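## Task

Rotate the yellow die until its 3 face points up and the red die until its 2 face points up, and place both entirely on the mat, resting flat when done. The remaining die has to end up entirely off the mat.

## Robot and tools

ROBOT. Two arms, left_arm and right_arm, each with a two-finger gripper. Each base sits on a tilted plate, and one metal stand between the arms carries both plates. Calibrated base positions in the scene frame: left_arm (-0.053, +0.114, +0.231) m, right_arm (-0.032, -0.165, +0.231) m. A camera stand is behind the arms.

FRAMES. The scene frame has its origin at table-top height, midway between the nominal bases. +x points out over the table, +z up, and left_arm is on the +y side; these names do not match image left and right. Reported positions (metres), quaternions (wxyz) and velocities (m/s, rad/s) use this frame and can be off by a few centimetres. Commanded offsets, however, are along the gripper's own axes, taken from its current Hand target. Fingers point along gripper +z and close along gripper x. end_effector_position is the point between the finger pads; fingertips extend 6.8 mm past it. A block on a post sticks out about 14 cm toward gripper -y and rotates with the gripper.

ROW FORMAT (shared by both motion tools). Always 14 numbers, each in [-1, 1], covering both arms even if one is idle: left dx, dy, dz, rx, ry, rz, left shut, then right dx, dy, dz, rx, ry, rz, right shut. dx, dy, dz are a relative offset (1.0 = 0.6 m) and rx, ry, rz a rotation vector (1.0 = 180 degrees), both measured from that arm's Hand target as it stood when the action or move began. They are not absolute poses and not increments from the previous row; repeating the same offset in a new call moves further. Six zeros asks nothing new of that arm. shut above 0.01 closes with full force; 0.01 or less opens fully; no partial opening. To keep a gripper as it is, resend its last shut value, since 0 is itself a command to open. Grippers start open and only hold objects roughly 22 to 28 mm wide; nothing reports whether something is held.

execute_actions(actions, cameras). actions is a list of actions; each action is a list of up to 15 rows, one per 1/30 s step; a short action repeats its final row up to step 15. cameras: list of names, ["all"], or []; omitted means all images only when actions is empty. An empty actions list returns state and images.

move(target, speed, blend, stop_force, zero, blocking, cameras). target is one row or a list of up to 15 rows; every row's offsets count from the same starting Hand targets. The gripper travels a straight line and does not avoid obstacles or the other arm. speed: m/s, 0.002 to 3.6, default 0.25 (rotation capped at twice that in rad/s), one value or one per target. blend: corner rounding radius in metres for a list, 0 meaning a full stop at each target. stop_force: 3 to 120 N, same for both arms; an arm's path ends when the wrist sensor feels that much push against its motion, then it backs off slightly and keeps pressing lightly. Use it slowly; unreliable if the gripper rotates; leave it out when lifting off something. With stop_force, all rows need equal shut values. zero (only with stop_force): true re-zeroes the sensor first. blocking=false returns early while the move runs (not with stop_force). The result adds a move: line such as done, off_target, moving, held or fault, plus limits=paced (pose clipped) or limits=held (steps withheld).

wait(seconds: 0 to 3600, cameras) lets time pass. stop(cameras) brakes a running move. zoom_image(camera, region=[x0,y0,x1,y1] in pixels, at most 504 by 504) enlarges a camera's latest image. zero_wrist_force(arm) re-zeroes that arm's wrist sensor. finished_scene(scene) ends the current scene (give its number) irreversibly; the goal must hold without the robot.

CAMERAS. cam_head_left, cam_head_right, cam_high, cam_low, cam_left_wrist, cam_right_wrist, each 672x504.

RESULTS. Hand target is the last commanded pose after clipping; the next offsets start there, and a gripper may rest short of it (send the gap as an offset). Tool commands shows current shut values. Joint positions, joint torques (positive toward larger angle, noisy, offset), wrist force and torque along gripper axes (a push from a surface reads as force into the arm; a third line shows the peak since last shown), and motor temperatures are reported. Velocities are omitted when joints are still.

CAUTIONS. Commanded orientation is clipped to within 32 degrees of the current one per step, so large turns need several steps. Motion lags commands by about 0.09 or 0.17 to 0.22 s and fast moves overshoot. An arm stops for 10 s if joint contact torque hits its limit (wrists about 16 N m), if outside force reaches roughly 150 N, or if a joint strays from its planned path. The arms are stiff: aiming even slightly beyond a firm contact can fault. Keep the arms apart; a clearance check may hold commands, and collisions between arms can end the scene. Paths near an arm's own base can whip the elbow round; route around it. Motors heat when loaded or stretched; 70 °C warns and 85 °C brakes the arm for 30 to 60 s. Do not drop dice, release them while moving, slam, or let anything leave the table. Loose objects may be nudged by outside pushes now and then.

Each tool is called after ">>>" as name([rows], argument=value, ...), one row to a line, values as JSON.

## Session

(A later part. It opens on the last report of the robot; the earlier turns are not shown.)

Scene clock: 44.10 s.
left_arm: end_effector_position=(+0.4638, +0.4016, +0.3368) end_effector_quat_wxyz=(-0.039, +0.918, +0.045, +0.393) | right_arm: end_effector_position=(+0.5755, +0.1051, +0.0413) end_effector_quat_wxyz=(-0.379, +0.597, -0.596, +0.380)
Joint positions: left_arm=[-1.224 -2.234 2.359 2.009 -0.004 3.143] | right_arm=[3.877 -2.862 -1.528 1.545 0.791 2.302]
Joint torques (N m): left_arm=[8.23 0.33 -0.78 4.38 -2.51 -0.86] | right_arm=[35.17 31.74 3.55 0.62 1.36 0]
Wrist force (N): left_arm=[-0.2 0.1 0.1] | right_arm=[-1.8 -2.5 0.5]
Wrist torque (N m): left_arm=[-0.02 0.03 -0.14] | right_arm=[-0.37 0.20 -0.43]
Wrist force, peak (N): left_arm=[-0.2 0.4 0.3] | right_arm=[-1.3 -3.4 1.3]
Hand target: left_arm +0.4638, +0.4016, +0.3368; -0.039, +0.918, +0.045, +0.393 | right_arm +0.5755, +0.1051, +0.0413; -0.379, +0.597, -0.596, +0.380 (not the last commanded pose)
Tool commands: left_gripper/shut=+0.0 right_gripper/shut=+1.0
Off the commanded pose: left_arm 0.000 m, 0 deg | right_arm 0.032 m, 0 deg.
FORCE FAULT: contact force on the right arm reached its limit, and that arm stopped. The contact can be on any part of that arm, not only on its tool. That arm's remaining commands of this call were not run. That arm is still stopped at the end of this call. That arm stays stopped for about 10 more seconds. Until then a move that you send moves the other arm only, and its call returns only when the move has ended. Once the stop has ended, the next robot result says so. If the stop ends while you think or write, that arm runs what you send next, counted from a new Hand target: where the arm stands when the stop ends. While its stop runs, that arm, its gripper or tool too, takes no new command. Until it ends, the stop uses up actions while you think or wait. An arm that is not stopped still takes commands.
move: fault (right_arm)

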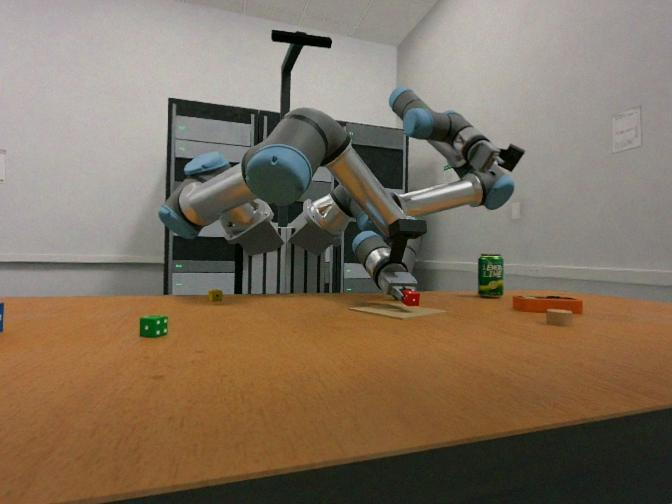

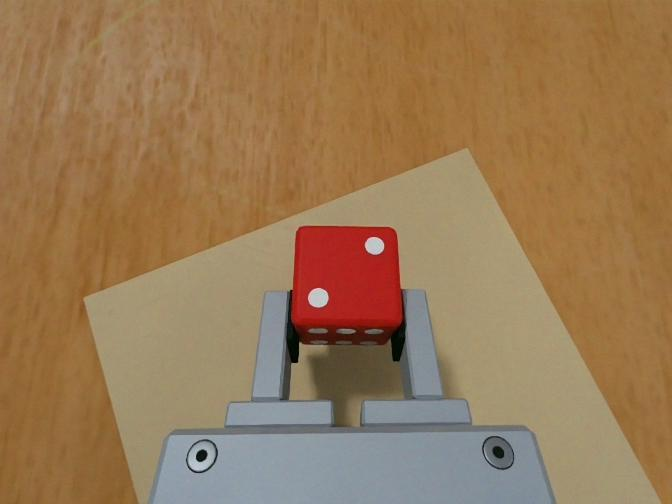

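>>> wait(seconds=0.5)

>>> move([
  [0,0,0,0,0,0,0,0,-0.089,-0.0416,0,0,0,1],
  [0,0,0,0,0,0,0,0,-0.089,-0.0416,0,0.252,0.1175,1],
], speed=0.25, blend=[0.02,0], cameras=["cam_low","cam_right_wrist","cam_head_left"])

>>> zoom_image(camera="cam_low", region=[320, 220, 470, 330])

Scene clock: 48.03 s.
left_arm: end_effector_position=(+0.4638, +0.4016, +0.3368) end_effector_quat_wxyz=(-0.039, +0.918, +0.045, +0.393) | right_arm: end_effector_position=(+0.5755, +0.1051, +0.0413) end_effector_quat_wxyz=(-0.379, +0.597, -0.596, +0.380)
Joint positions: left_arm=[-1.224 -2.234 2.359 2.009 -0.004 3.143] | right_arm=[3.877 -2.862 -1.528 1.545 0.791 2.302]
Joint torques (N m): left_arm=[8.05 -0.76 -0.61 4.2 -2.12 -0.96] | right_arm=[35.5 31.97 4.24 0.41 1.3 0.02]
Wrist force (N): left_arm=[0.1 -0.2 0.2] | right_arm=[-1.8 -2.6 0.8]
Wrist torque (N m): left_arm=[-0.05 0.00 -0.14] | right_arm=[-0.38 0.21 -0.43]
Wrist force, peak (N): left_arm=[-0.2 0.5 0.3] | right_arm=[-2.0 -3.0 0.7]
Hand target: left_arm +0.4638, +0.4016, +0.3368; -0.039, +0.918, +0.045, +0.393 | right_arm +0.5755, +0.1051, +0.0413; -0.379, +0.597, -0.596, +0.380 (not the last commanded pose)
Tool commands: left_gripper/shut=+0.0 right_gripper/shut=+1.0
Off the commanded pose: left_arm 0.000 m, 0 deg | right_arm 0.032 m, 0 deg.
FORCE FAULT, CONTINUED: the right arm was still stopped when this call began, by the force fault that an earlier result reported. Since the last result the stop counts as 8 of the actions that you can send in this scene. That arm is still stopped at the end of this call. That arm stays stopped for about 6 more seconds. If the stop ends while you think or write, that arm runs what you send next, counted from a new Hand target: where the arm stands when the stop ends. While its stop runs, that arm, its gripper or tool too, takes no new command.
wait: 0.50 s; at rest from the start

Scene clock: 48.53 s.
left_arm: end_effector_position=(+0.4638, +0.4016, +0.3368) end_effector_quat_wxyz=(-0.039, +0.918, +0.045, +0.393) | right_arm: end_effector_position=(+0.5755, +0.1051, +0.0413) end_effector_quat_wxyz=(-0.379, +0.597, -0.596, +0.380)
Joint positions: left_arm=[-1.224 -2.234 2.359 2.009 -0.004 3.143] | right_arm=[3.877 -2.862 -1.528 1.545 0.791 2.302]
Joint torques (N m): left_arm=[8.1 0.35 -0.07 4.07 -2.27 -0.97] | right_arm=[36.4 31.99 3.97 0.34 1.23 -0.18]
Wrist force (N): left_arm=[-0.2 0.0 0.1] | right_arm=[-2.0 -2.6 0.4]
Wrist torque (N m): left_arm=[-0.02 0.02 -0.14] | right_arm=[-0.38 0.23 -0.42]
Wrist force, peak (N): left_arm=[-0.3 0.5 0.3] | right_arm=[-1.9 -2.8 0.6]
Hand target: left_arm +0.4638, +0.4016, +0.3368; -0.039, +0.918, +0.045, +0.393 | right_arm +0.5755, +0.1051, +0.0413; -0.379, +0.597, -0.596, +0.380 (not the last commanded pose)
Tool commands: left_gripper/shut=+0.0 right_gripper/shut=+1.0
Off the commanded pose: left_arm 0.000 m, 0 deg.
FORCE FAULT, CONTINUED: the right arm was still stopped when this call began, by the force fault that an earlier result reported. That arm ran no command of this call. That arm is still stopped at the end of this call. That arm stays stopped for about 5 more seconds. If the stop ends while you think or write, that arm runs what you send next, counted from a new Hand target: where the arm stands when the stop ends. While its stop runs, that arm, its gripper or tool too, takes no new command.
move: not run (right_arm; its earlier fault stop)
Images, in order (width x height): cam_head_left 672x504, cam_low 672x504, cam_right_wrist 672x504.

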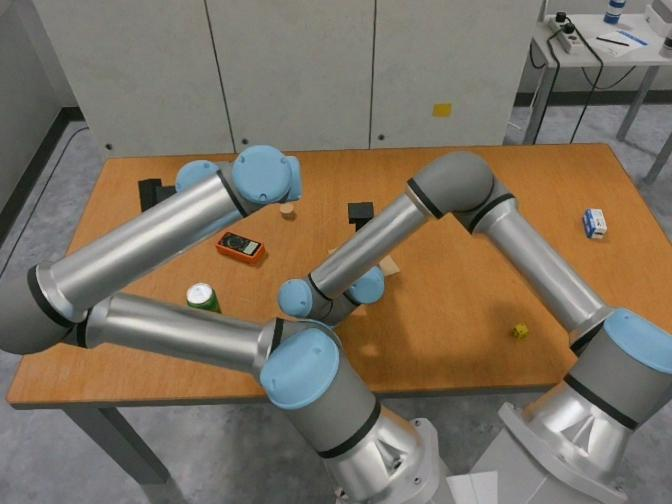

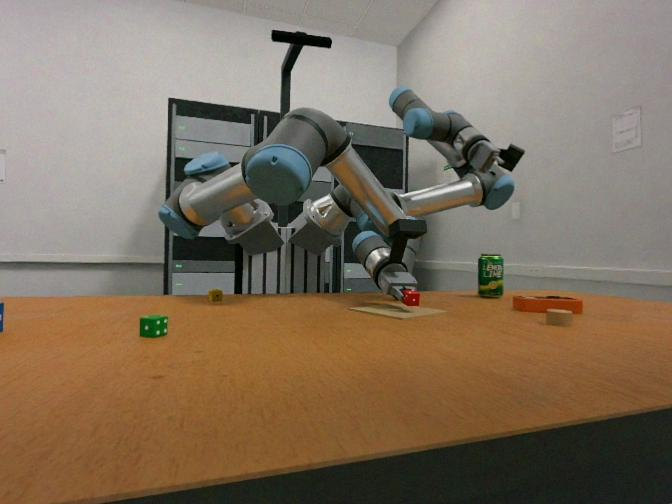

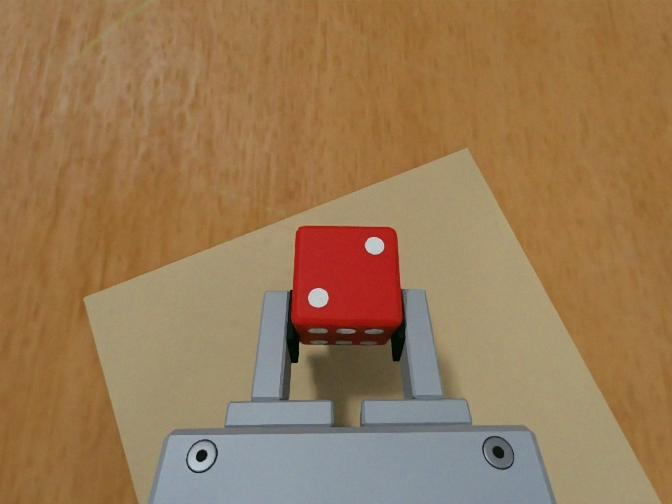

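Scaled by 3.360 from the camera's image (finer frame: 960x720).

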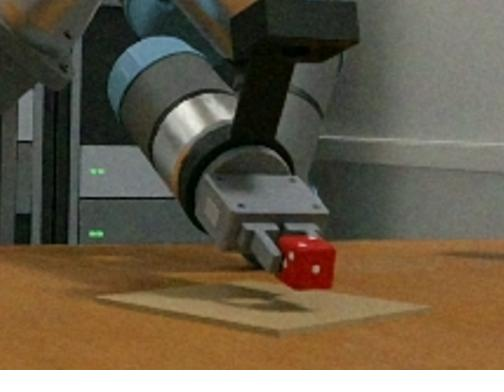

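>>> wait(seconds=5.5)

>>> move([
  [0,0,0,0,0,0,0,0,-0.089,-0.0416,0,0,0,1],
  [0,0,0,0,0,0,0,0,-0.089,-0.0416,0,0.252,0.1175,1],
], speed=0.25, blend=[0.02,0], cameras=["cam_low","cam_right_wrist","cam_head_left"])

>>> zoom_image(camera="cam_low", region=[320, 220, 470, 330])

Scene clock: 54.63 s.
left_arm: end_effector_position=(+0.4638, +0.4016, +0.3368) end_effector_quat_wxyz=(-0.039, +0.918, +0.045, +0.393) | right_arm: end_effector_position=(+0.5755, +0.1051, +0.0413) end_effector_quat_wxyz=(-0.379, +0.597, -0.596, +0.380)
Joint positions: left_arm=[-1.224 -2.234 2.359 2.009 -0.004 3.143] | right_arm=[3.877 -2.862 -1.528 1.545 0.791 2.302]
Joint torques (N m): left_arm=[6.16 0.42 -0.68 4.21 -2.08 -0.87] | right_arm=[36.8 32.04 3.79 0.43 0.99 0.08]
Wrist force (N): left_arm=[-0.2 0.0 0.3] | right_arm=[-2.1 -2.5 0.6]
Wrist torque (N m): left_arm=[-0.03 0.02 -0.14] | right_arm=[-0.37 0.24 -0.43]
Wrist force, peak (N): left_arm=[-0.3 -0.1 0.6] | right_arm=[-2.1 -3.0 0.5]
Hand target: left_arm +0.4638, +0.4016, +0.3368; -0.039, +0.918, +0.045, +0.393 | right_arm +0.5755, +0.1051, +0.0413; -0.379, +0.597, -0.596, +0.380 (not the last commanded pose)
Tool commands: left_gripper/shut=+0.0 right_gripper/shut=+1.0
Off the commanded pose: left_arm 0.000 m, 0 deg.
FORCE FAULT, CONTINUED: the right arm's stop, for the force fault that an earlier result reported, is over. The rest of the stop counts as 11 of the actions that you can send in this scene. During its stop the right arm's controller moved it back a little. That arm's target is now where it stood when the stop ended, not its last command. That arm accepts commands again.
wait: 5.50 s; at rest from the start

Scene clock: 57.07 s.
left_arm: end_effector_position=(+0.4638, +0.4016, +0.3368) end_effector_quat_wxyz=(-0.039, +0.918, +0.045, +0.393) | right_arm: end_effector_position=(+0.5759, +0.1061, +0.0999) end_effector_quat_wxyz=(-0.242, +0.372, -0.758, +0.478)
Joint positions: left_arm=[-1.224 -2.234 2.359 2.009 -0.004 3.143] | right_arm=[4.014 -2.898 -1.04 2.232 0.44 1.574]
Joint torques (N m): left_arm=[8.5 0.81 0.17 4.29 -2.15 -1.08] | right_arm=[57.45 62.01 -4.03 -3.45 -0.67 2.21]
Wrist force (N): left_arm=[-0.1 0.0 0.0] | right_arm=[-1.8 -2.1 0.8]
Wrist torque (N m): left_arm=[-0.02 0.01 -0.14] | right_arm=[-0.29 0.22 -0.45]
Wrist force, peak (N): left_arm=[0.0 0.4 0.4] | right_arm=[-1.8 -3.7 0.1]
Hand target: left_arm +0.4638, +0.4016, +0.3368; -0.039, +0.918, +0.045, +0.393 | right_arm +0.5759, +0.1061, +0.0999; +0.242, -0.372, +0.758, -0.478 (not the last commanded pose)
Off the commanded pose: left_arm 0.000 m, 0 deg | right_arm 0.001 m, 13 deg.
led back after a hold (right arm): the arm was led back toward your command in small steps, so it may still be short of it.
move: held (right_arm; a check stopped the path); path passed 1 of 2 targets; limits=held
pose unreachable (right arm): on one or more control steps of this call, first in action 0 (counted from 0), this arm could not follow its commanded pose, so it was not sent that pose on those steps. It may still have moved: this result reports where it is.
cause: moving toward the commanded pose would bring a part of the arm too close to another arm (a part of this arm just beyond joint 3 (elbow) and the left arm's gripper, at the place that arm is still heading or pushing toward).
Images, in order (width x height): cam_head_left 672x504, cam_low 672x504, cam_right_wrist 672x504.

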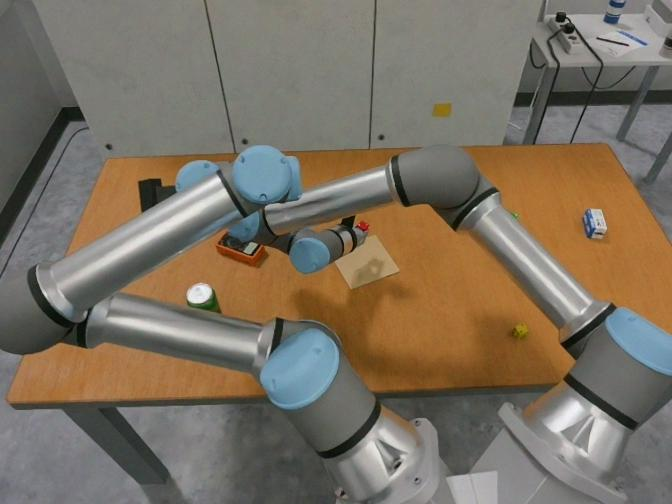

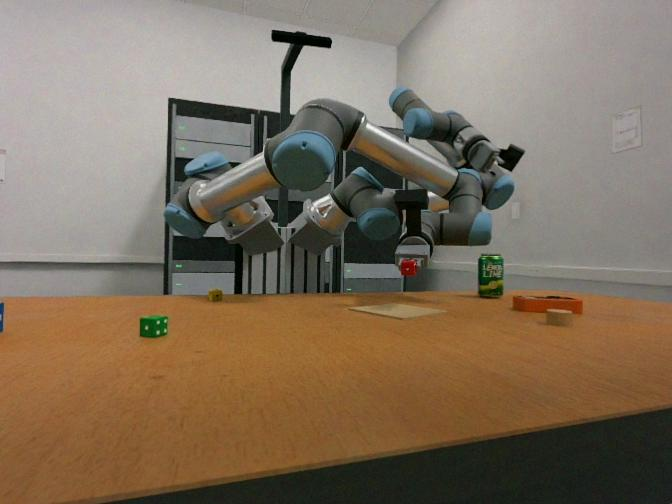

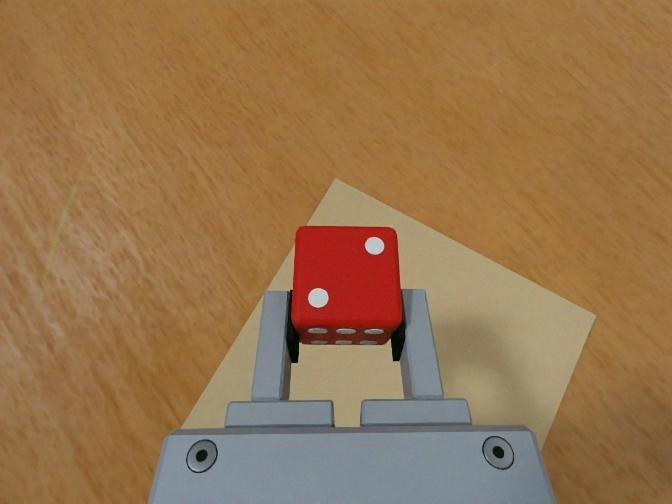

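Scaled by 3.360 from the camera's image (finer frame: 960x720).

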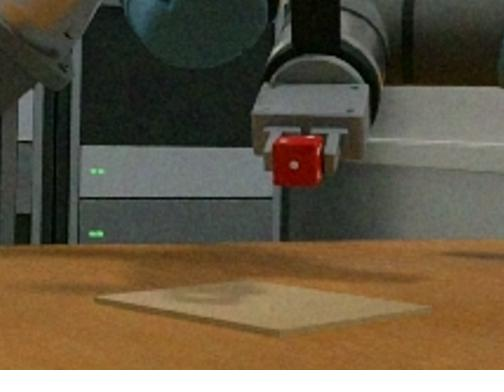

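>>> move(target=[0.09,-0.18,-0.18,0,0,0,0,0,0.083,0.0388,0,0,0,1], speed=0.25)

>>> move(target=[0,0,0,0,0,0,0,0,0.045,0.021,0,0,0,1], speed=0.02, stop_force=6, cameras=["cam_low","cam_right_wrist","cam_head_left"])

>>> zoom_image(camera="cam_low", region=[320, 220, 470, 330])

Scene clock: 60.70 s.
left_arm: end_effector_position=(+0.4869, +0.5139, +0.3785) end_effector_quat_wxyz=(-0.044, +0.918, +0.047, +0.392) | right_arm: end_effector_position=(+0.5762, +0.1067, +0.0450) end_effector_quat_wxyz=(-0.242, +0.372, -0.758, +0.478)
Joint positions: left_arm=[-1.213 -2.362 2.083 2.204 -0.008 3.352] | right_arm=[3.942 -3.004 -0.952 2.103 0.454 1.737]
Joint torques (N m): left_arm=[13.39 35.42 -17.47 -1.33 -2.69 2.16] | right_arm=[23.09 15.15 19.21 -3.1 4.2 2.32]
Wrist force (N): left_arm=[-0.1 0.3 0.6] | right_arm=[-1.9 -2.6 0.9]
Wrist torque (N m): left_arm=[-0.01 0.02 -0.13] | right_arm=[-0.35 0.23 -0.42]
Wrist force, peak (N): left_arm=[0.2 1.2 0.3] | right_arm=[-2.0 -3.4 0.3]
Hand target: left_arm +0.4112, +0.5000, +0.4542; -0.039, +0.918, +0.045, +0.393 | right_arm +0.5762, +0.1067, +0.0450; +0.242, -0.372, +0.758, -0.478
Off the commanded pose: left_arm 0.108 m, 1 deg | right_arm 0.000 m, 0 deg.
move: off_target (left_arm)

Scene clock: 62.77 s.
left_arm: end_effector_position=(+0.4869, +0.5139, +0.3785) end_effector_quat_wxyz=(-0.044, +0.918, +0.047, +0.392) | right_arm: end_effector_position=(+0.5762, +0.1069, +0.0287) end_effector_quat_wxyz=(-0.242, +0.372, -0.758, +0.478)
Joint positions: left_arm=[-1.213 -2.362 2.083 2.204 -0.008 3.352] | right_arm=[3.921 -3.037 -0.921 2.064 0.461 1.782]
Joint torques (N m): left_arm=[14.76 36.75 -21.59 0.38 -2.39 1.77] | right_arm=[60.07 60.69 -5.48 0.72 -1.79 -2.16]
Wrist force (N): left_arm=[0.0 0.2 0.9] | right_arm=[-1.3 -7.8 0.3]
Wrist torque (N m): left_arm=[-0.02 0.00 -0.13] | right_arm=[-0.31 0.20 -0.47]
Wrist force, peak (N): left_arm=[0.0 0.2 0.9] | right_arm=[0.0 -9.7 -4.2]
Hand target: left_arm +0.4869, +0.5139, +0.3785; -0.044, +0.918, +0.047, +0.392 (not the last commanded pose) | right_arm +0.5762, +0.1069, +0.0287; +0.242, -0.372, +0.758, -0.478 (not the last commanded pose)
Off the commanded pose: left_arm 0.108 m, 1 deg | right_arm 0.014 m, 0 deg.
move: contact (right_arm)
Images, in order (width x height): cam_head_left 672x504, cam_low 672x504, cam_right_wrist 672x504.

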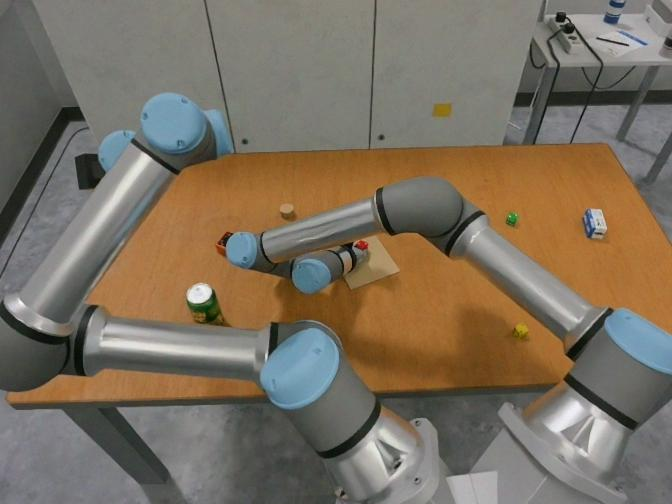

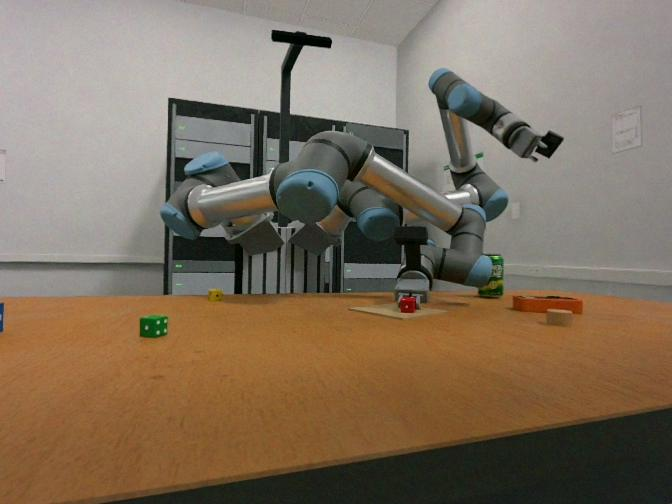

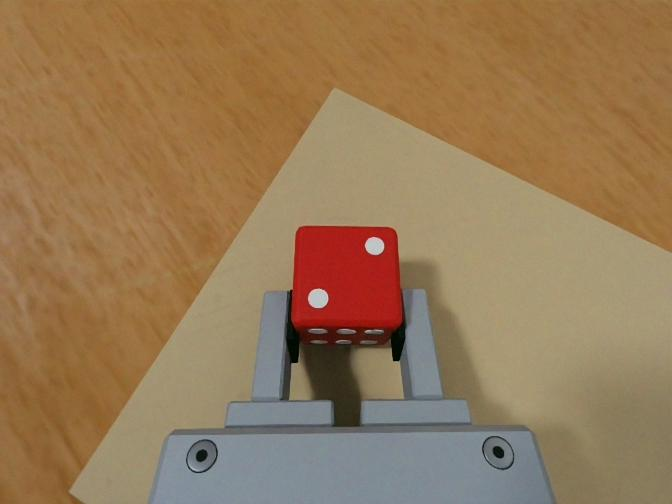

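Scaled by 3.360 from the camera's image (finer frame: 960x720).

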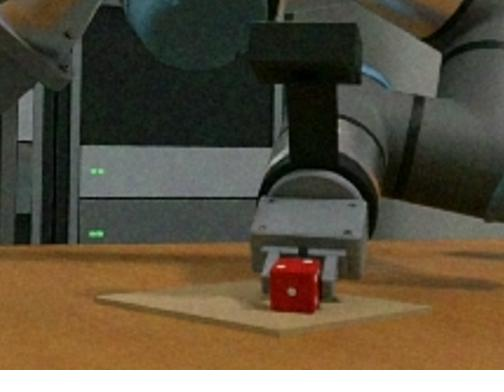

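>>> move([
  [0,0,0,0,0,0,0,0,0,0,0,0,0,0],
  [0,0,0,0,0,0,0,0,0,-0.11,0,0,0,0],
  [0,0,0,0,0,0,0,0,-0.136,-0.21,0,0,0,0],
], speed=[0.1,0.15,0.3], blend=[0,0.02,0], cameras=["cam_low","cam_right_wrist","cam_head_left"])

>>> zoom_image(camera="cam_low", region=[320, 220, 470, 330])

Scene clock: 65.67 s.
left_arm: end_effector_position=(+0.4869, +0.5139, +0.3785) end_effector_quat_wxyz=(-0.044, +0.918, +0.047, +0.392) | right_arm: end_effector_position=(+0.5123, +0.1537, +0.1562) end_effector_quat_wxyz=(-0.242, +0.372, -0.758, +0.478)
Joint positions: left_arm=[-1.213 -2.362 2.083 2.204 -0.008 3.352] | right_arm=[4.177 -2.846 -1.137 2.622 0.446 1.194]
Joint torques (N m): left_arm=[15.02 35.93 -19.23 0.45 -2.6 1.7] | right_arm=[62.13 62.73 -4.67 0.46 4.2 -2.55]
Wrist force (N): left_arm=[0.2 0.3 0.6] | right_arm=[-2.0 -2.5 0.9]
Wrist torque (N m): left_arm=[-0.01 -0.01 -0.12] | right_arm=[-0.33 0.25 -0.27]
Wrist force, peak (N): left_arm=[0.0 0.5 0.9] | right_arm=[-1.6 -7.7 0.3]
Hand target: left_arm +0.4869, +0.5139, +0.3785; -0.044, +0.918, +0.047, +0.392 | right_arm +0.5123, +0.1537, +0.1562; +0.242, -0.372, +0.758, -0.478
Off the commanded pose: left_arm 0.000 m, 0 deg | right_arm 0.000 m, 0 deg.
move: done
Images, in order (width x height): cam_head_left 672x504, cam_low 672x504, cam_right_wrist 672x504.

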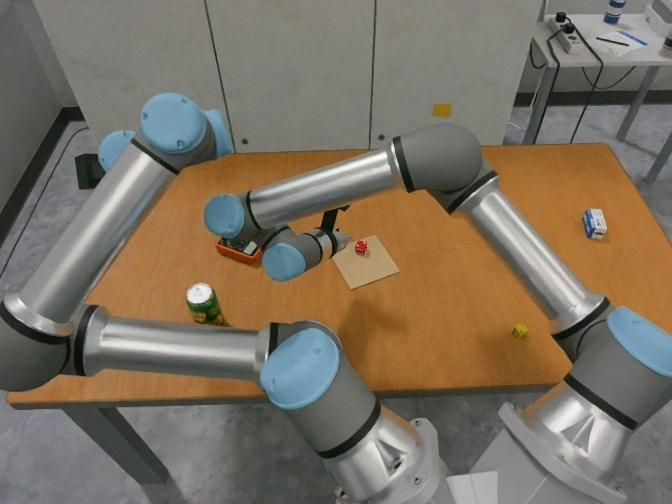

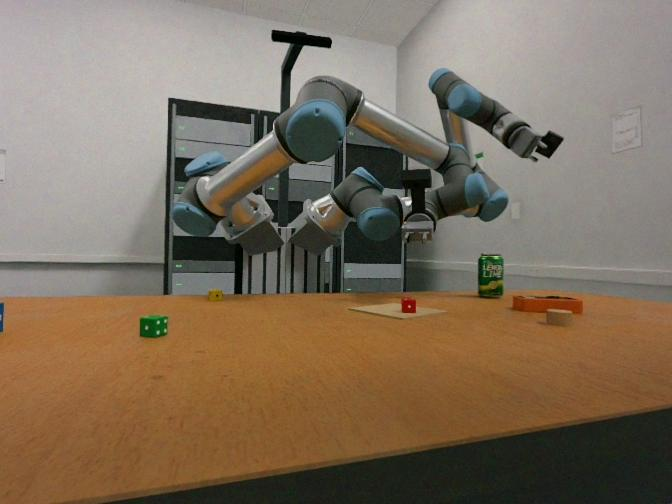

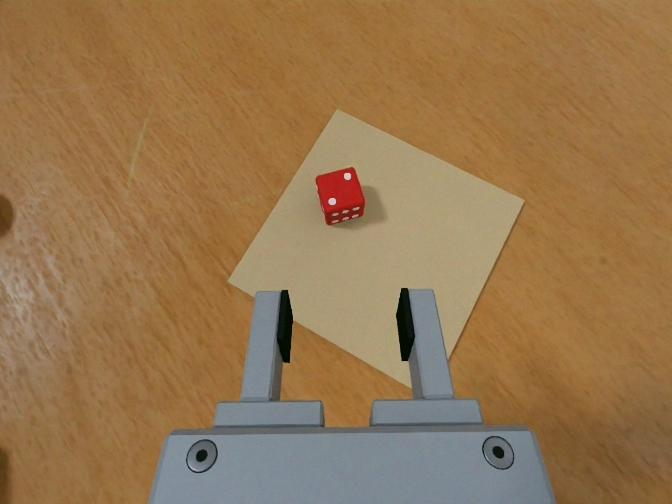

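Scaled by 3.360 from the camera's image (finer frame: 960x720).

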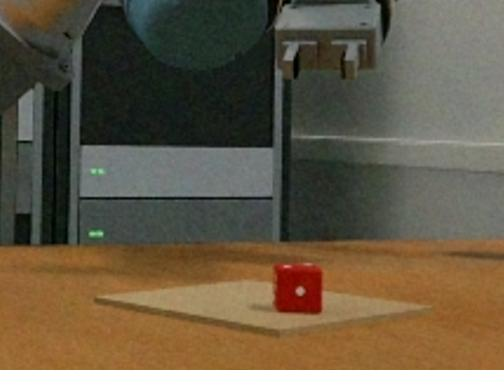

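>>> move(target=[0,0,0,0,0,0,0,0.676,-0.046,0.103,-0.3535,0.0784,0.117,0], speed=0.35, cameras=["cam_low","cam_right_wrist","cam_head_left"])

>>> zoom_image(camera="cam_low", region=[150, 220, 300, 330])

Scene clock: 70.83 s.
left_arm: end_effector_position=(+0.4869, +0.5139, +0.3785) end_effector_quat_wxyz=(-0.044, +0.918, +0.047, +0.392) | right_arm: end_effector_position=(+0.3203, -0.2099, +0.1500) end_effector_quat_wxyz=(+0.001, -0.247, +0.969, +0.000)
Joint positions: left_arm=[-1.213 -2.362 2.083 2.204 -0.008 3.352] | right_arm=[4.124 -1.041 -2.7 5.036 0.714 -0.974]
Joint torques (N m): left_arm=[14.69 35.68 -19.97 0.32 -2.3 1.7] | right_arm=[-10.17 8.64 -0.7 3.85 2.19 -2.27]
Wrist force (N): left_arm=[0.2 0.3 0.4] | right_arm=[-2.3 -1.1 -0.1]
Wrist torque (N m): left_arm=[-0.01 -0.01 -0.12] | right_arm=[0.09 0.39 -0.14]
Wrist force, peak (N): left_arm=[-0.2 0.1 1.0] | right_arm=[-3.5 -2.6 -0.8]
Hand target: left_arm +0.4869, +0.5139, +0.3785; -0.044, +0.918, +0.047, +0.392 | right_arm +0.3203, -0.2099, +0.1500; +0.001, -0.248, +0.969, +0.000
Off the commanded pose: left_arm 0.000 m, 0 deg | right_arm 0.000 m, 0 deg.
move: done
Images, in order (width x height): cam_head_left 672x504, cam_low 672x504, cam_right_wrist 672x504.

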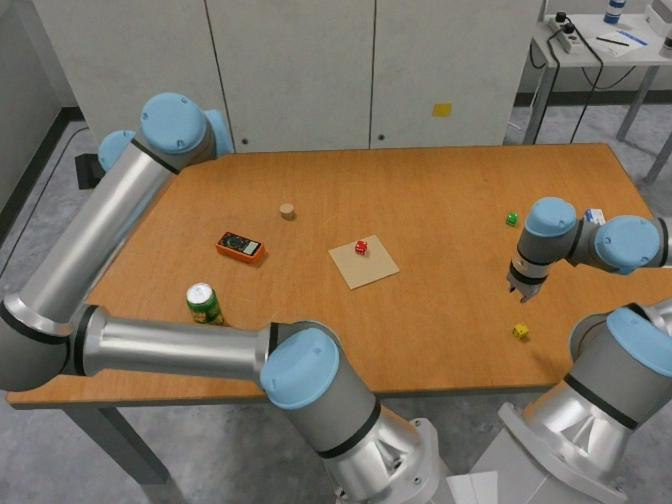

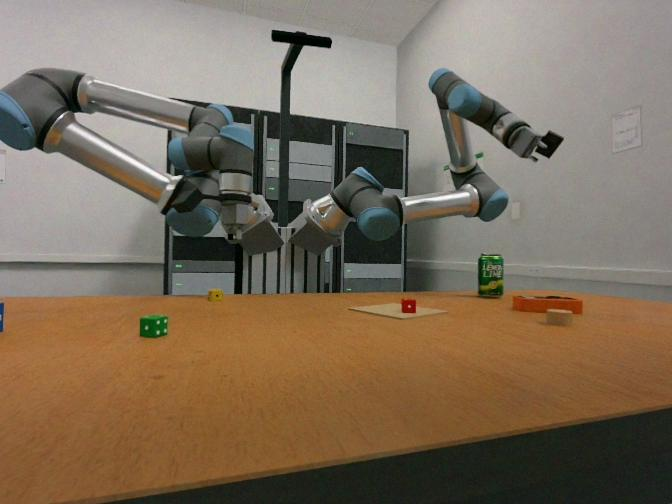

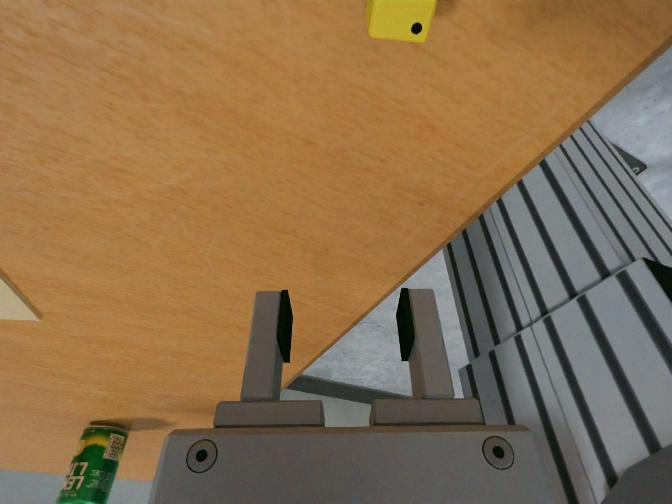

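Scaled by 3.360 from the camera's image (finer frame: 960x720).

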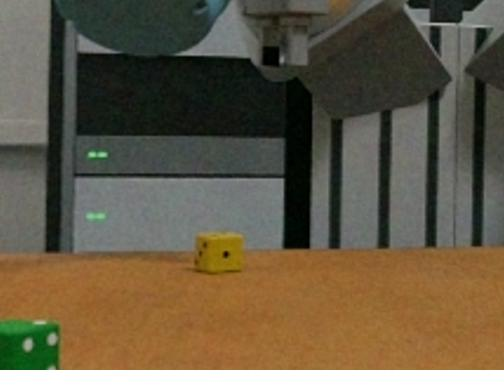

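>>> move(target=[0,0,0,0,0,0,0,0.035,-0.05,0.125,0,0,0.02,0], speed=0.25, cameras=["cam_low","cam_right_wrist"])

>>> zoom_image(camera="cam_low", region=[150, 220, 300, 330])

Scene clock: 73.73 s.
left_arm: end_effector_position=(+0.4869, +0.5139, +0.3785) end_effector_quat_wxyz=(-0.044, +0.918, +0.047, +0.392) | right_arm: end_effector_position=(+0.3164, -0.2463, +0.0750) end_effector_quat_wxyz=(+0.001, -0.217, +0.976, +0.000)
Joint positions: left_arm=[-1.213 -2.362 2.083 2.204 -0.008 3.352] | right_arm=[3.784 -1.399 -2.801 5.904 0.689 -1.44]
Joint torques (N m): left_arm=[13.96 35.42 -19.79 0.15 -2.56 1.97] | right_arm=[-7.59 -11.17 -6.25 3.85 2.25 -2.73]
Wrist force (N): left_arm=[-0.2 0.2 0.5] | right_arm=[-2.6 -0.7 -0.4]
Wrist torque (N m): left_arm=[-0.02 0.02 -0.13] | right_arm=[0.12 0.39 -0.13]
Wrist force, peak (N): left_arm=[-0.2 0.3 0.9] | right_arm=[-2.9 -1.8 -1.2]
Hand target: left_arm +0.4869, +0.5139, +0.3785; -0.044, +0.918, +0.047, +0.392 | right_arm +0.3164, -0.2463, +0.0749; +0.001, -0.217, +0.976, +0.000
Off the commanded pose: left_arm 0.000 m, 0 deg | right_arm 0.000 m, 0 deg.
move: done

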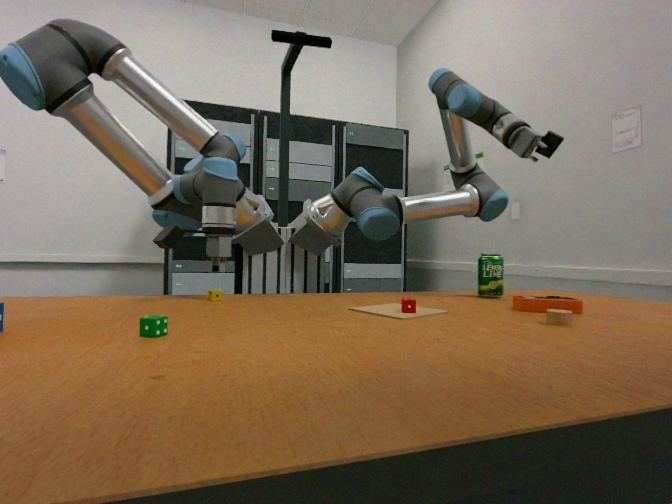

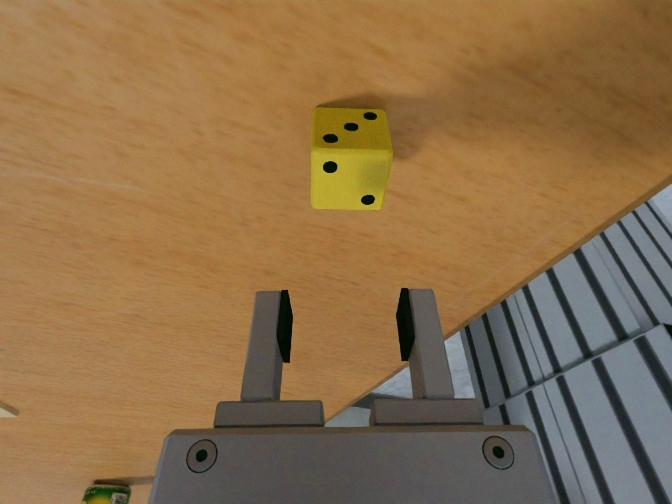

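Scaled by 3.360 from the camera's image (finer frame: 960x720).

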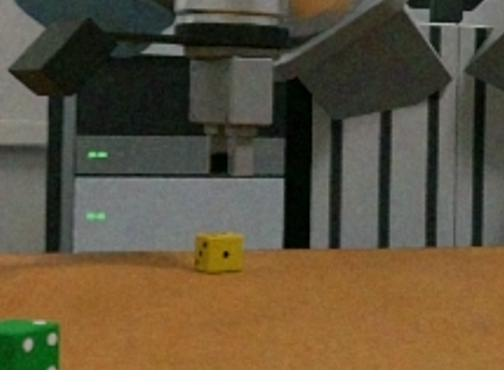

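>>> move([
  [0,0,0,0,0,0,0,0.0025,-0.0133,0.03,-0.083,0,0.008,0],
  [0,0,0,0,0,0,0,0.0025,-0.0133,0.055,-0.083,0,0.008,0],
], speed=0.15, blend=[0.01,0], cameras=["cam_low","cam_right_wrist"])

>>> zoom_image(camera="cam_low", region=[150, 220, 300, 330])

Scene clock: 76.63 s.
left_arm: end_effector_position=(+0.4869, +0.5139, +0.3785) end_effector_quat_wxyz=(-0.044, +0.918, +0.047, +0.392) | right_arm: end_effector_position=(+0.3184, -0.2541, +0.0419) end_effector_quat_wxyz=(-0.028, -0.203, +0.971, +0.127)
Joint positions: left_arm=[-1.213 -2.362 2.083 2.204 -0.008 3.352] | right_arm=[3.496 -1.547 -2.713 6.194 1.026 -1.78]
Joint torques (N m): left_arm=[14.98 35.81 -19.13 0.16 -2.76 1.65] | right_arm=[-6.58 -1.58 12.35 3.63 3.06 -2.71]
Wrist force (N): left_arm=[-0.3 0.1 0.7] | right_arm=[-2.2 0.2 -0.2]
Wrist torque (N m): left_arm=[-0.02 0.03 -0.12] | right_arm=[0.19 0.38 -0.08]
Wrist force, peak (N): left_arm=[-0.2 0.3 0.9] | right_arm=[-2.7 -1.0 -0.3]
Hand target: left_arm +0.4869, +0.5139, +0.3785; -0.044, +0.918, +0.047, +0.392 | right_arm +0.3184, -0.2541, +0.0419; -0.028, -0.203, +0.970, +0.127
Off the commanded pose: left_arm 0.000 m, 0 deg | right_arm 0.000 m, 0 deg.
move: done; blend cut to 0.0075 m at target 1

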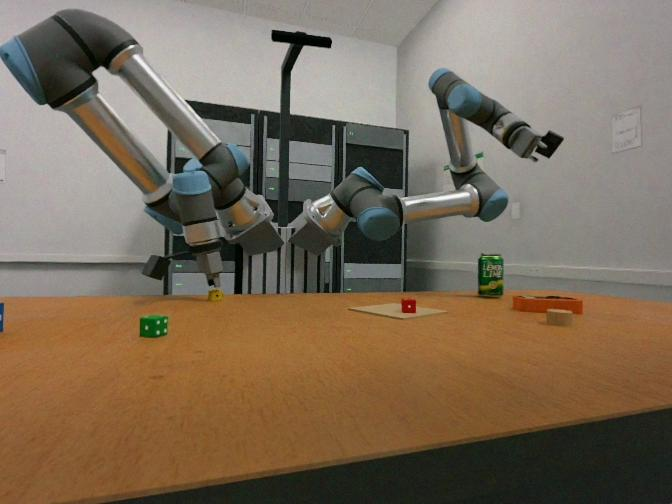

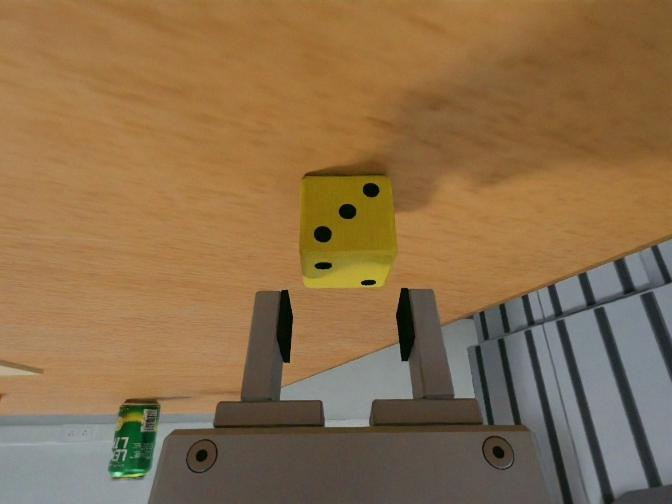

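Scaled by 3.360 from the camera's image (finer frame: 960x720).

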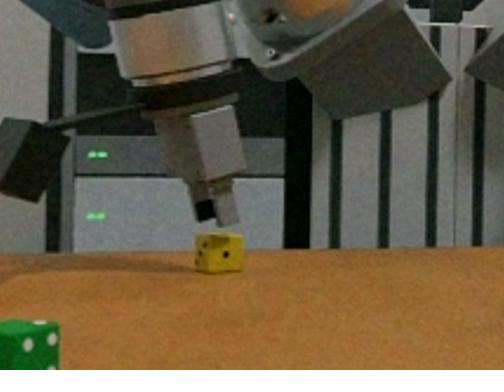

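>>> move(target=[0,0,0,0,0,0,0,0.002,-0.0069,0.0258,0,0,0,0], speed=0.06, stop_force=8, cameras=["cam_right_wrist"])

>>> move([
  [0,0,0,0,0,0,0,0,0,0,0,0,0,1],
  [0,0,0,0,0,0,0,0.001,0.056,-0.209,0,0,0,1],
  [0,0,0,0,0,0,0,-0.522,0.493,-0.152,0.4327,-0.078,-0.1566,1],
  [0,0,0,0,0,0,0,-0.522,0.454,-0.008,0.4327,-0.078,-0.1566,1],
], speed=0.35, blend=[0,0.03,0.02,0], cameras=["cam_low","cam_right_wrist","cam_head_left"])

>>> zoom_image(camera="cam_low", region=[320, 220, 470, 330])

Scene clock: 80.13 s.
left_arm: end_effector_position=(+0.4869, +0.5139, +0.3785) end_effector_quat_wxyz=(-0.044, +0.918, +0.047, +0.392) | right_arm: end_effector_position=(+0.3175, -0.2547, +0.0262) end_effector_quat_wxyz=(-0.029, -0.203, +0.970, +0.127)
Joint positions: left_arm=[-1.213 -2.362 2.083 2.204 -0.008 3.352] | right_arm=[3.451 -1.632 -2.697 6.284 1.042 -1.825]
Joint torques (N m): left_arm=[12.72 35.64 -20.11 0.23 -2.32 1.87] | right_arm=[-5.53 -1.14 10.41 3.8 2.74 -2.51]
Wrist force (N): left_arm=[-0.1 0.3 0.8] | right_arm=[-2.2 0.2 0.1]
Wrist torque (N m): left_arm=[-0.01 0.02 -0.12] | right_arm=[0.21 0.35 -0.11]
Wrist force, peak (N): left_arm=[-0.4 0.7 0.5] | right_arm=[-2.6 0.0 -0.3]
Hand target: left_arm +0.4869, +0.5139, +0.3785; -0.044, +0.918, +0.047, +0.392 | right_arm +0.3173, -0.2546, +0.0259; -0.028, -0.203, +0.970, +0.127
Off the commanded pose: left_arm 0.000 m, 0 deg | right_arm 0.000 m, 0 deg.
joint sent to its limit (right arm) — joint 4 (wrist 1), upper limit. The joint targets still meet the commanded pose.
move: done

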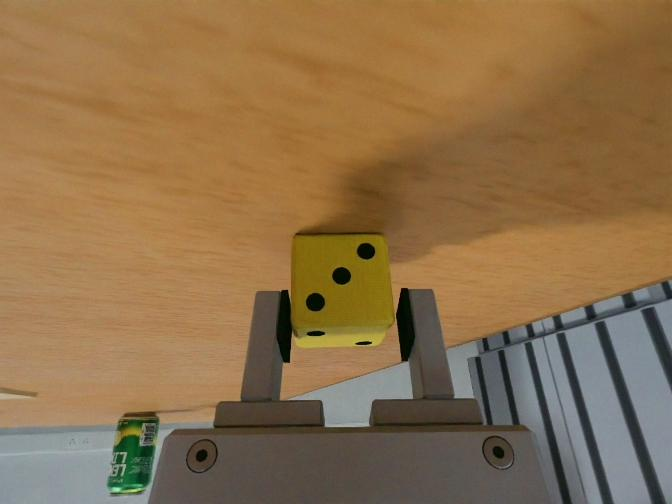

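Scene clock: 84.93 s.
left_arm: end_effector_position=(+0.4869, +0.5139, +0.3785) end_effector_quat_wxyz=(-0.044, +0.918, +0.047, +0.392) | right_arm: end_effector_position=(+0.4994, +0.1110, +0.1002) end_effector_quat_wxyz=(-0.242, +0.372, -0.758, +0.479)
Joint positions: left_arm=[-1.213 -2.362 2.083 2.204 -0.008 3.352] | right_arm=[4.091 -2.859 -1.251 2.568 0.438 1.392]
Joint torques (N m): left_arm=[12.58 35.53 -19.36 0.1 -2.51 1.72] | right_arm=[21.56 12.94 -4.49 -3.49 4.21 2.68]
Wrist force (N): left_arm=[-0.2 0.1 0.7] | right_arm=[-1.4 -2.5 0.5]
Wrist torque (N m): left_arm=[-0.03 0.02 -0.13] | right_arm=[-0.34 0.17 -0.45]
Wrist force, peak (N): left_arm=[0.0 0.3 0.9] | right_arm=[-5.5 -1.7 -0.3]
Hand target: left_arm +0.4869, +0.5139, +0.3785; -0.044, +0.918, +0.047, +0.392 | right_arm +0.4994, +0.1110, +0.1002; +0.242, -0.372, +0.758, -0.479
Off the commanded pose: left_arm 0.000 m, 0 deg | right_arm 0.000 m, 0 deg.
move: done
Images, in order (width x height): cam_head_left 672x504, cam_low 672x504, cam_right_wrist 672x504.

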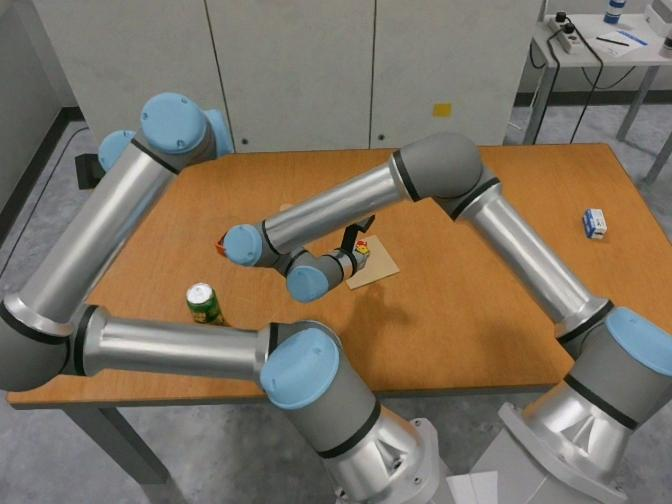

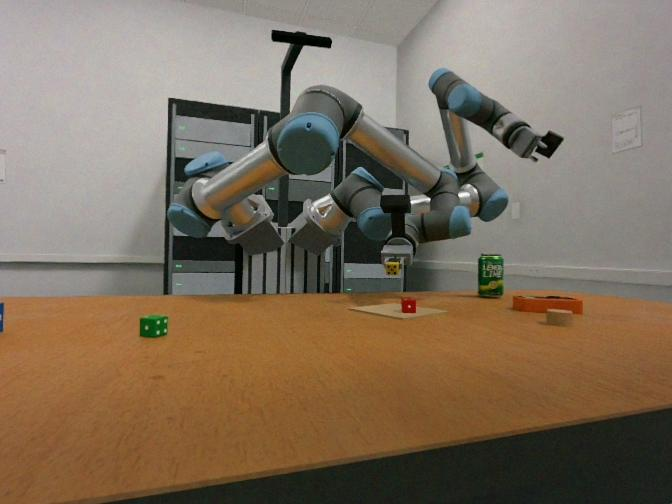

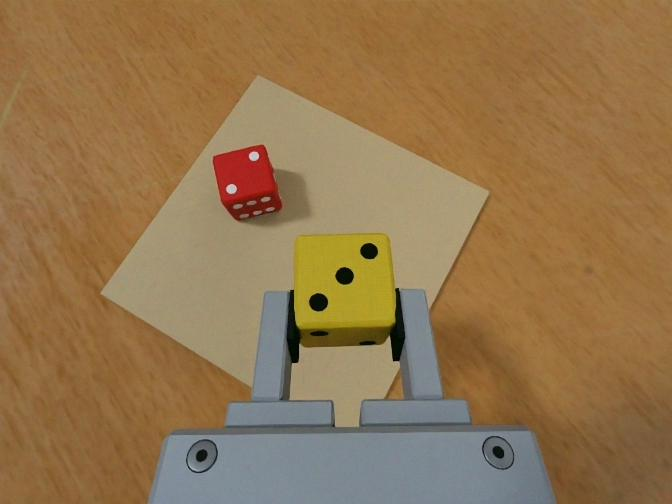

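Scaled by 3.360 from the camera's image (finer frame: 960x720).

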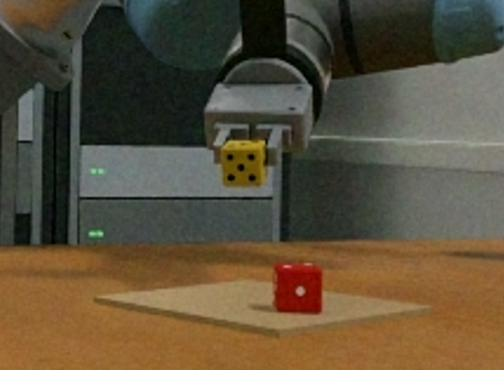

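>>> move(target=[0,0,0,0,0,0,0,0,0.083,0.0388,0,0,0,1], speed=0.25)

>>> move(target=[0,0,0,0,0,0,0,0,0.045,0.021,0,0,0,1], speed=0.02, stop_force=6, cameras=["cam_low","cam_right_wrist"])

>>> zoom_image(camera="cam_low", region=[320, 220, 470, 330])

Scene clock: 86.77 s.
left_arm: end_effector_position=(+0.4869, +0.5139, +0.3785) end_effector_quat_wxyz=(-0.044, +0.918, +0.047, +0.392) | right_arm: end_effector_position=(+0.4997, +0.1115, +0.0453) end_effector_quat_wxyz=(-0.242, +0.372, -0.758, +0.479)
Joint positions: left_arm=[-1.213 -2.362 2.083 2.204 -0.008 3.352] | right_arm=[4.012 -2.971 -1.161 2.423 0.442 1.578]
Joint torques (N m): left_arm=[12.34 35.73 -19.9 0.15 -2.54 1.73] | right_arm=[22.31 12.26 19.56 -3.34 3.97 2.68]
Wrist force (N): left_arm=[0.0 0.3 0.6] | right_arm=[-2.0 -2.3 0.6]
Wrist torque (N m): left_arm=[-0.01 0.01 -0.13] | right_arm=[-0.30 0.22 -0.41]
Wrist force, peak (N): left_arm=[-0.1 0.5 0.9] | right_arm=[-2.0 -3.4 0.3]
Hand target: left_arm +0.4869, +0.5139, +0.3785; -0.044, +0.918, +0.047, +0.392 | right_arm +0.4997, +0.1115, +0.0453; +0.242, -0.372, +0.758, -0.479
Off the commanded pose: left_arm 0.000 m, 0 deg | right_arm 0.000 m, 0 deg.
move: done

Scene clock: 88.57 s.
left_arm: end_effector_position=(+0.4869, +0.5139, +0.3785) end_effector_quat_wxyz=(-0.044, +0.918, +0.047, +0.392) | right_arm: end_effector_position=(+0.4997, +0.1116, +0.0339) end_effector_quat_wxyz=(-0.242, +0.372, -0.758, +0.479)
Joint positions: left_arm=[-1.213 -2.362 2.083 2.204 -0.008 3.352] | right_arm=[3.995 -2.995 -1.14 2.391 0.445 1.616]
Joint torques (N m): left_arm=[12.02 35.28 -19.72 0.15 -2.62 1.69] | right_arm=[57.2 58.13 -6.08 0.74 -2.1 -2.1]
Wrist force (N): left_arm=[-0.1 0.4 0.6] | right_arm=[-1.0 -7.3 0.0]
Wrist torque (N m): left_arm=[0.00 0.02 -0.13] | right_arm=[-0.22 0.21 -0.46]
Wrist force, peak (N): left_arm=[-0.2 0.2 0.9] | right_arm=[-1.6 -9.7 -4.8]
Hand target: left_arm +0.4869, +0.5139, +0.3785; -0.044, +0.918, +0.047, +0.392 | right_arm +0.4997, +0.1116, +0.0339; +0.242, -0.372, +0.758, -0.479 (not the last commanded pose)
Off the commanded pose: left_arm 0.000 m, 0 deg | right_arm 0.018 m, 0 deg.
move: contact (right_arm)

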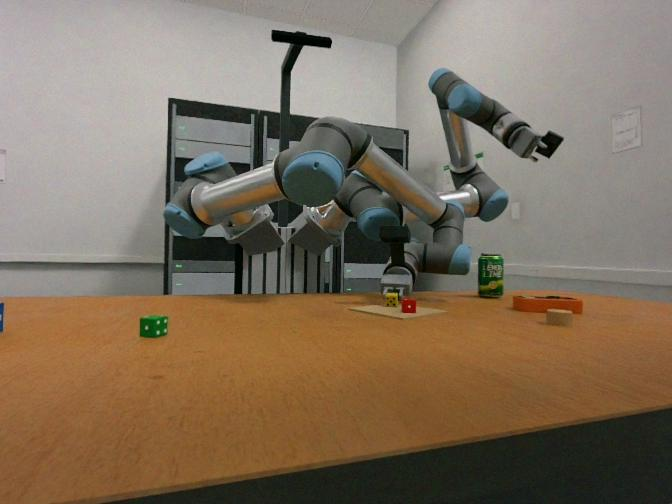

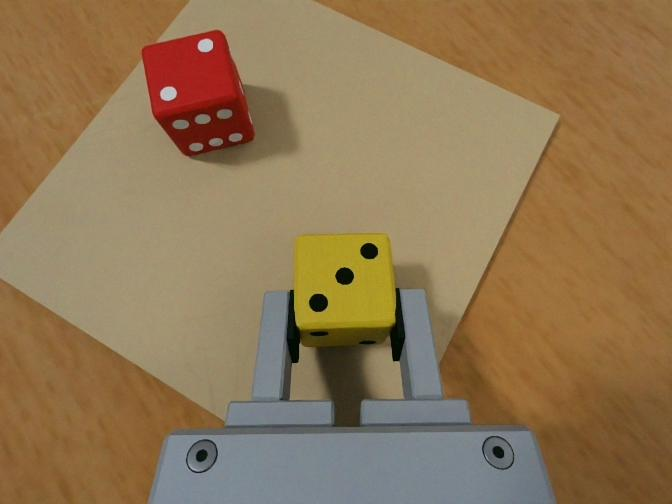

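Scaled by 3.360 from the camera's image (finer frame: 960x720).

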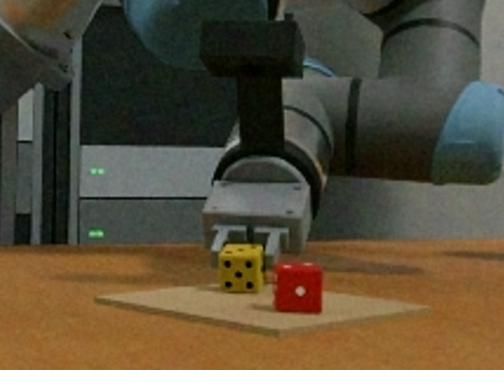

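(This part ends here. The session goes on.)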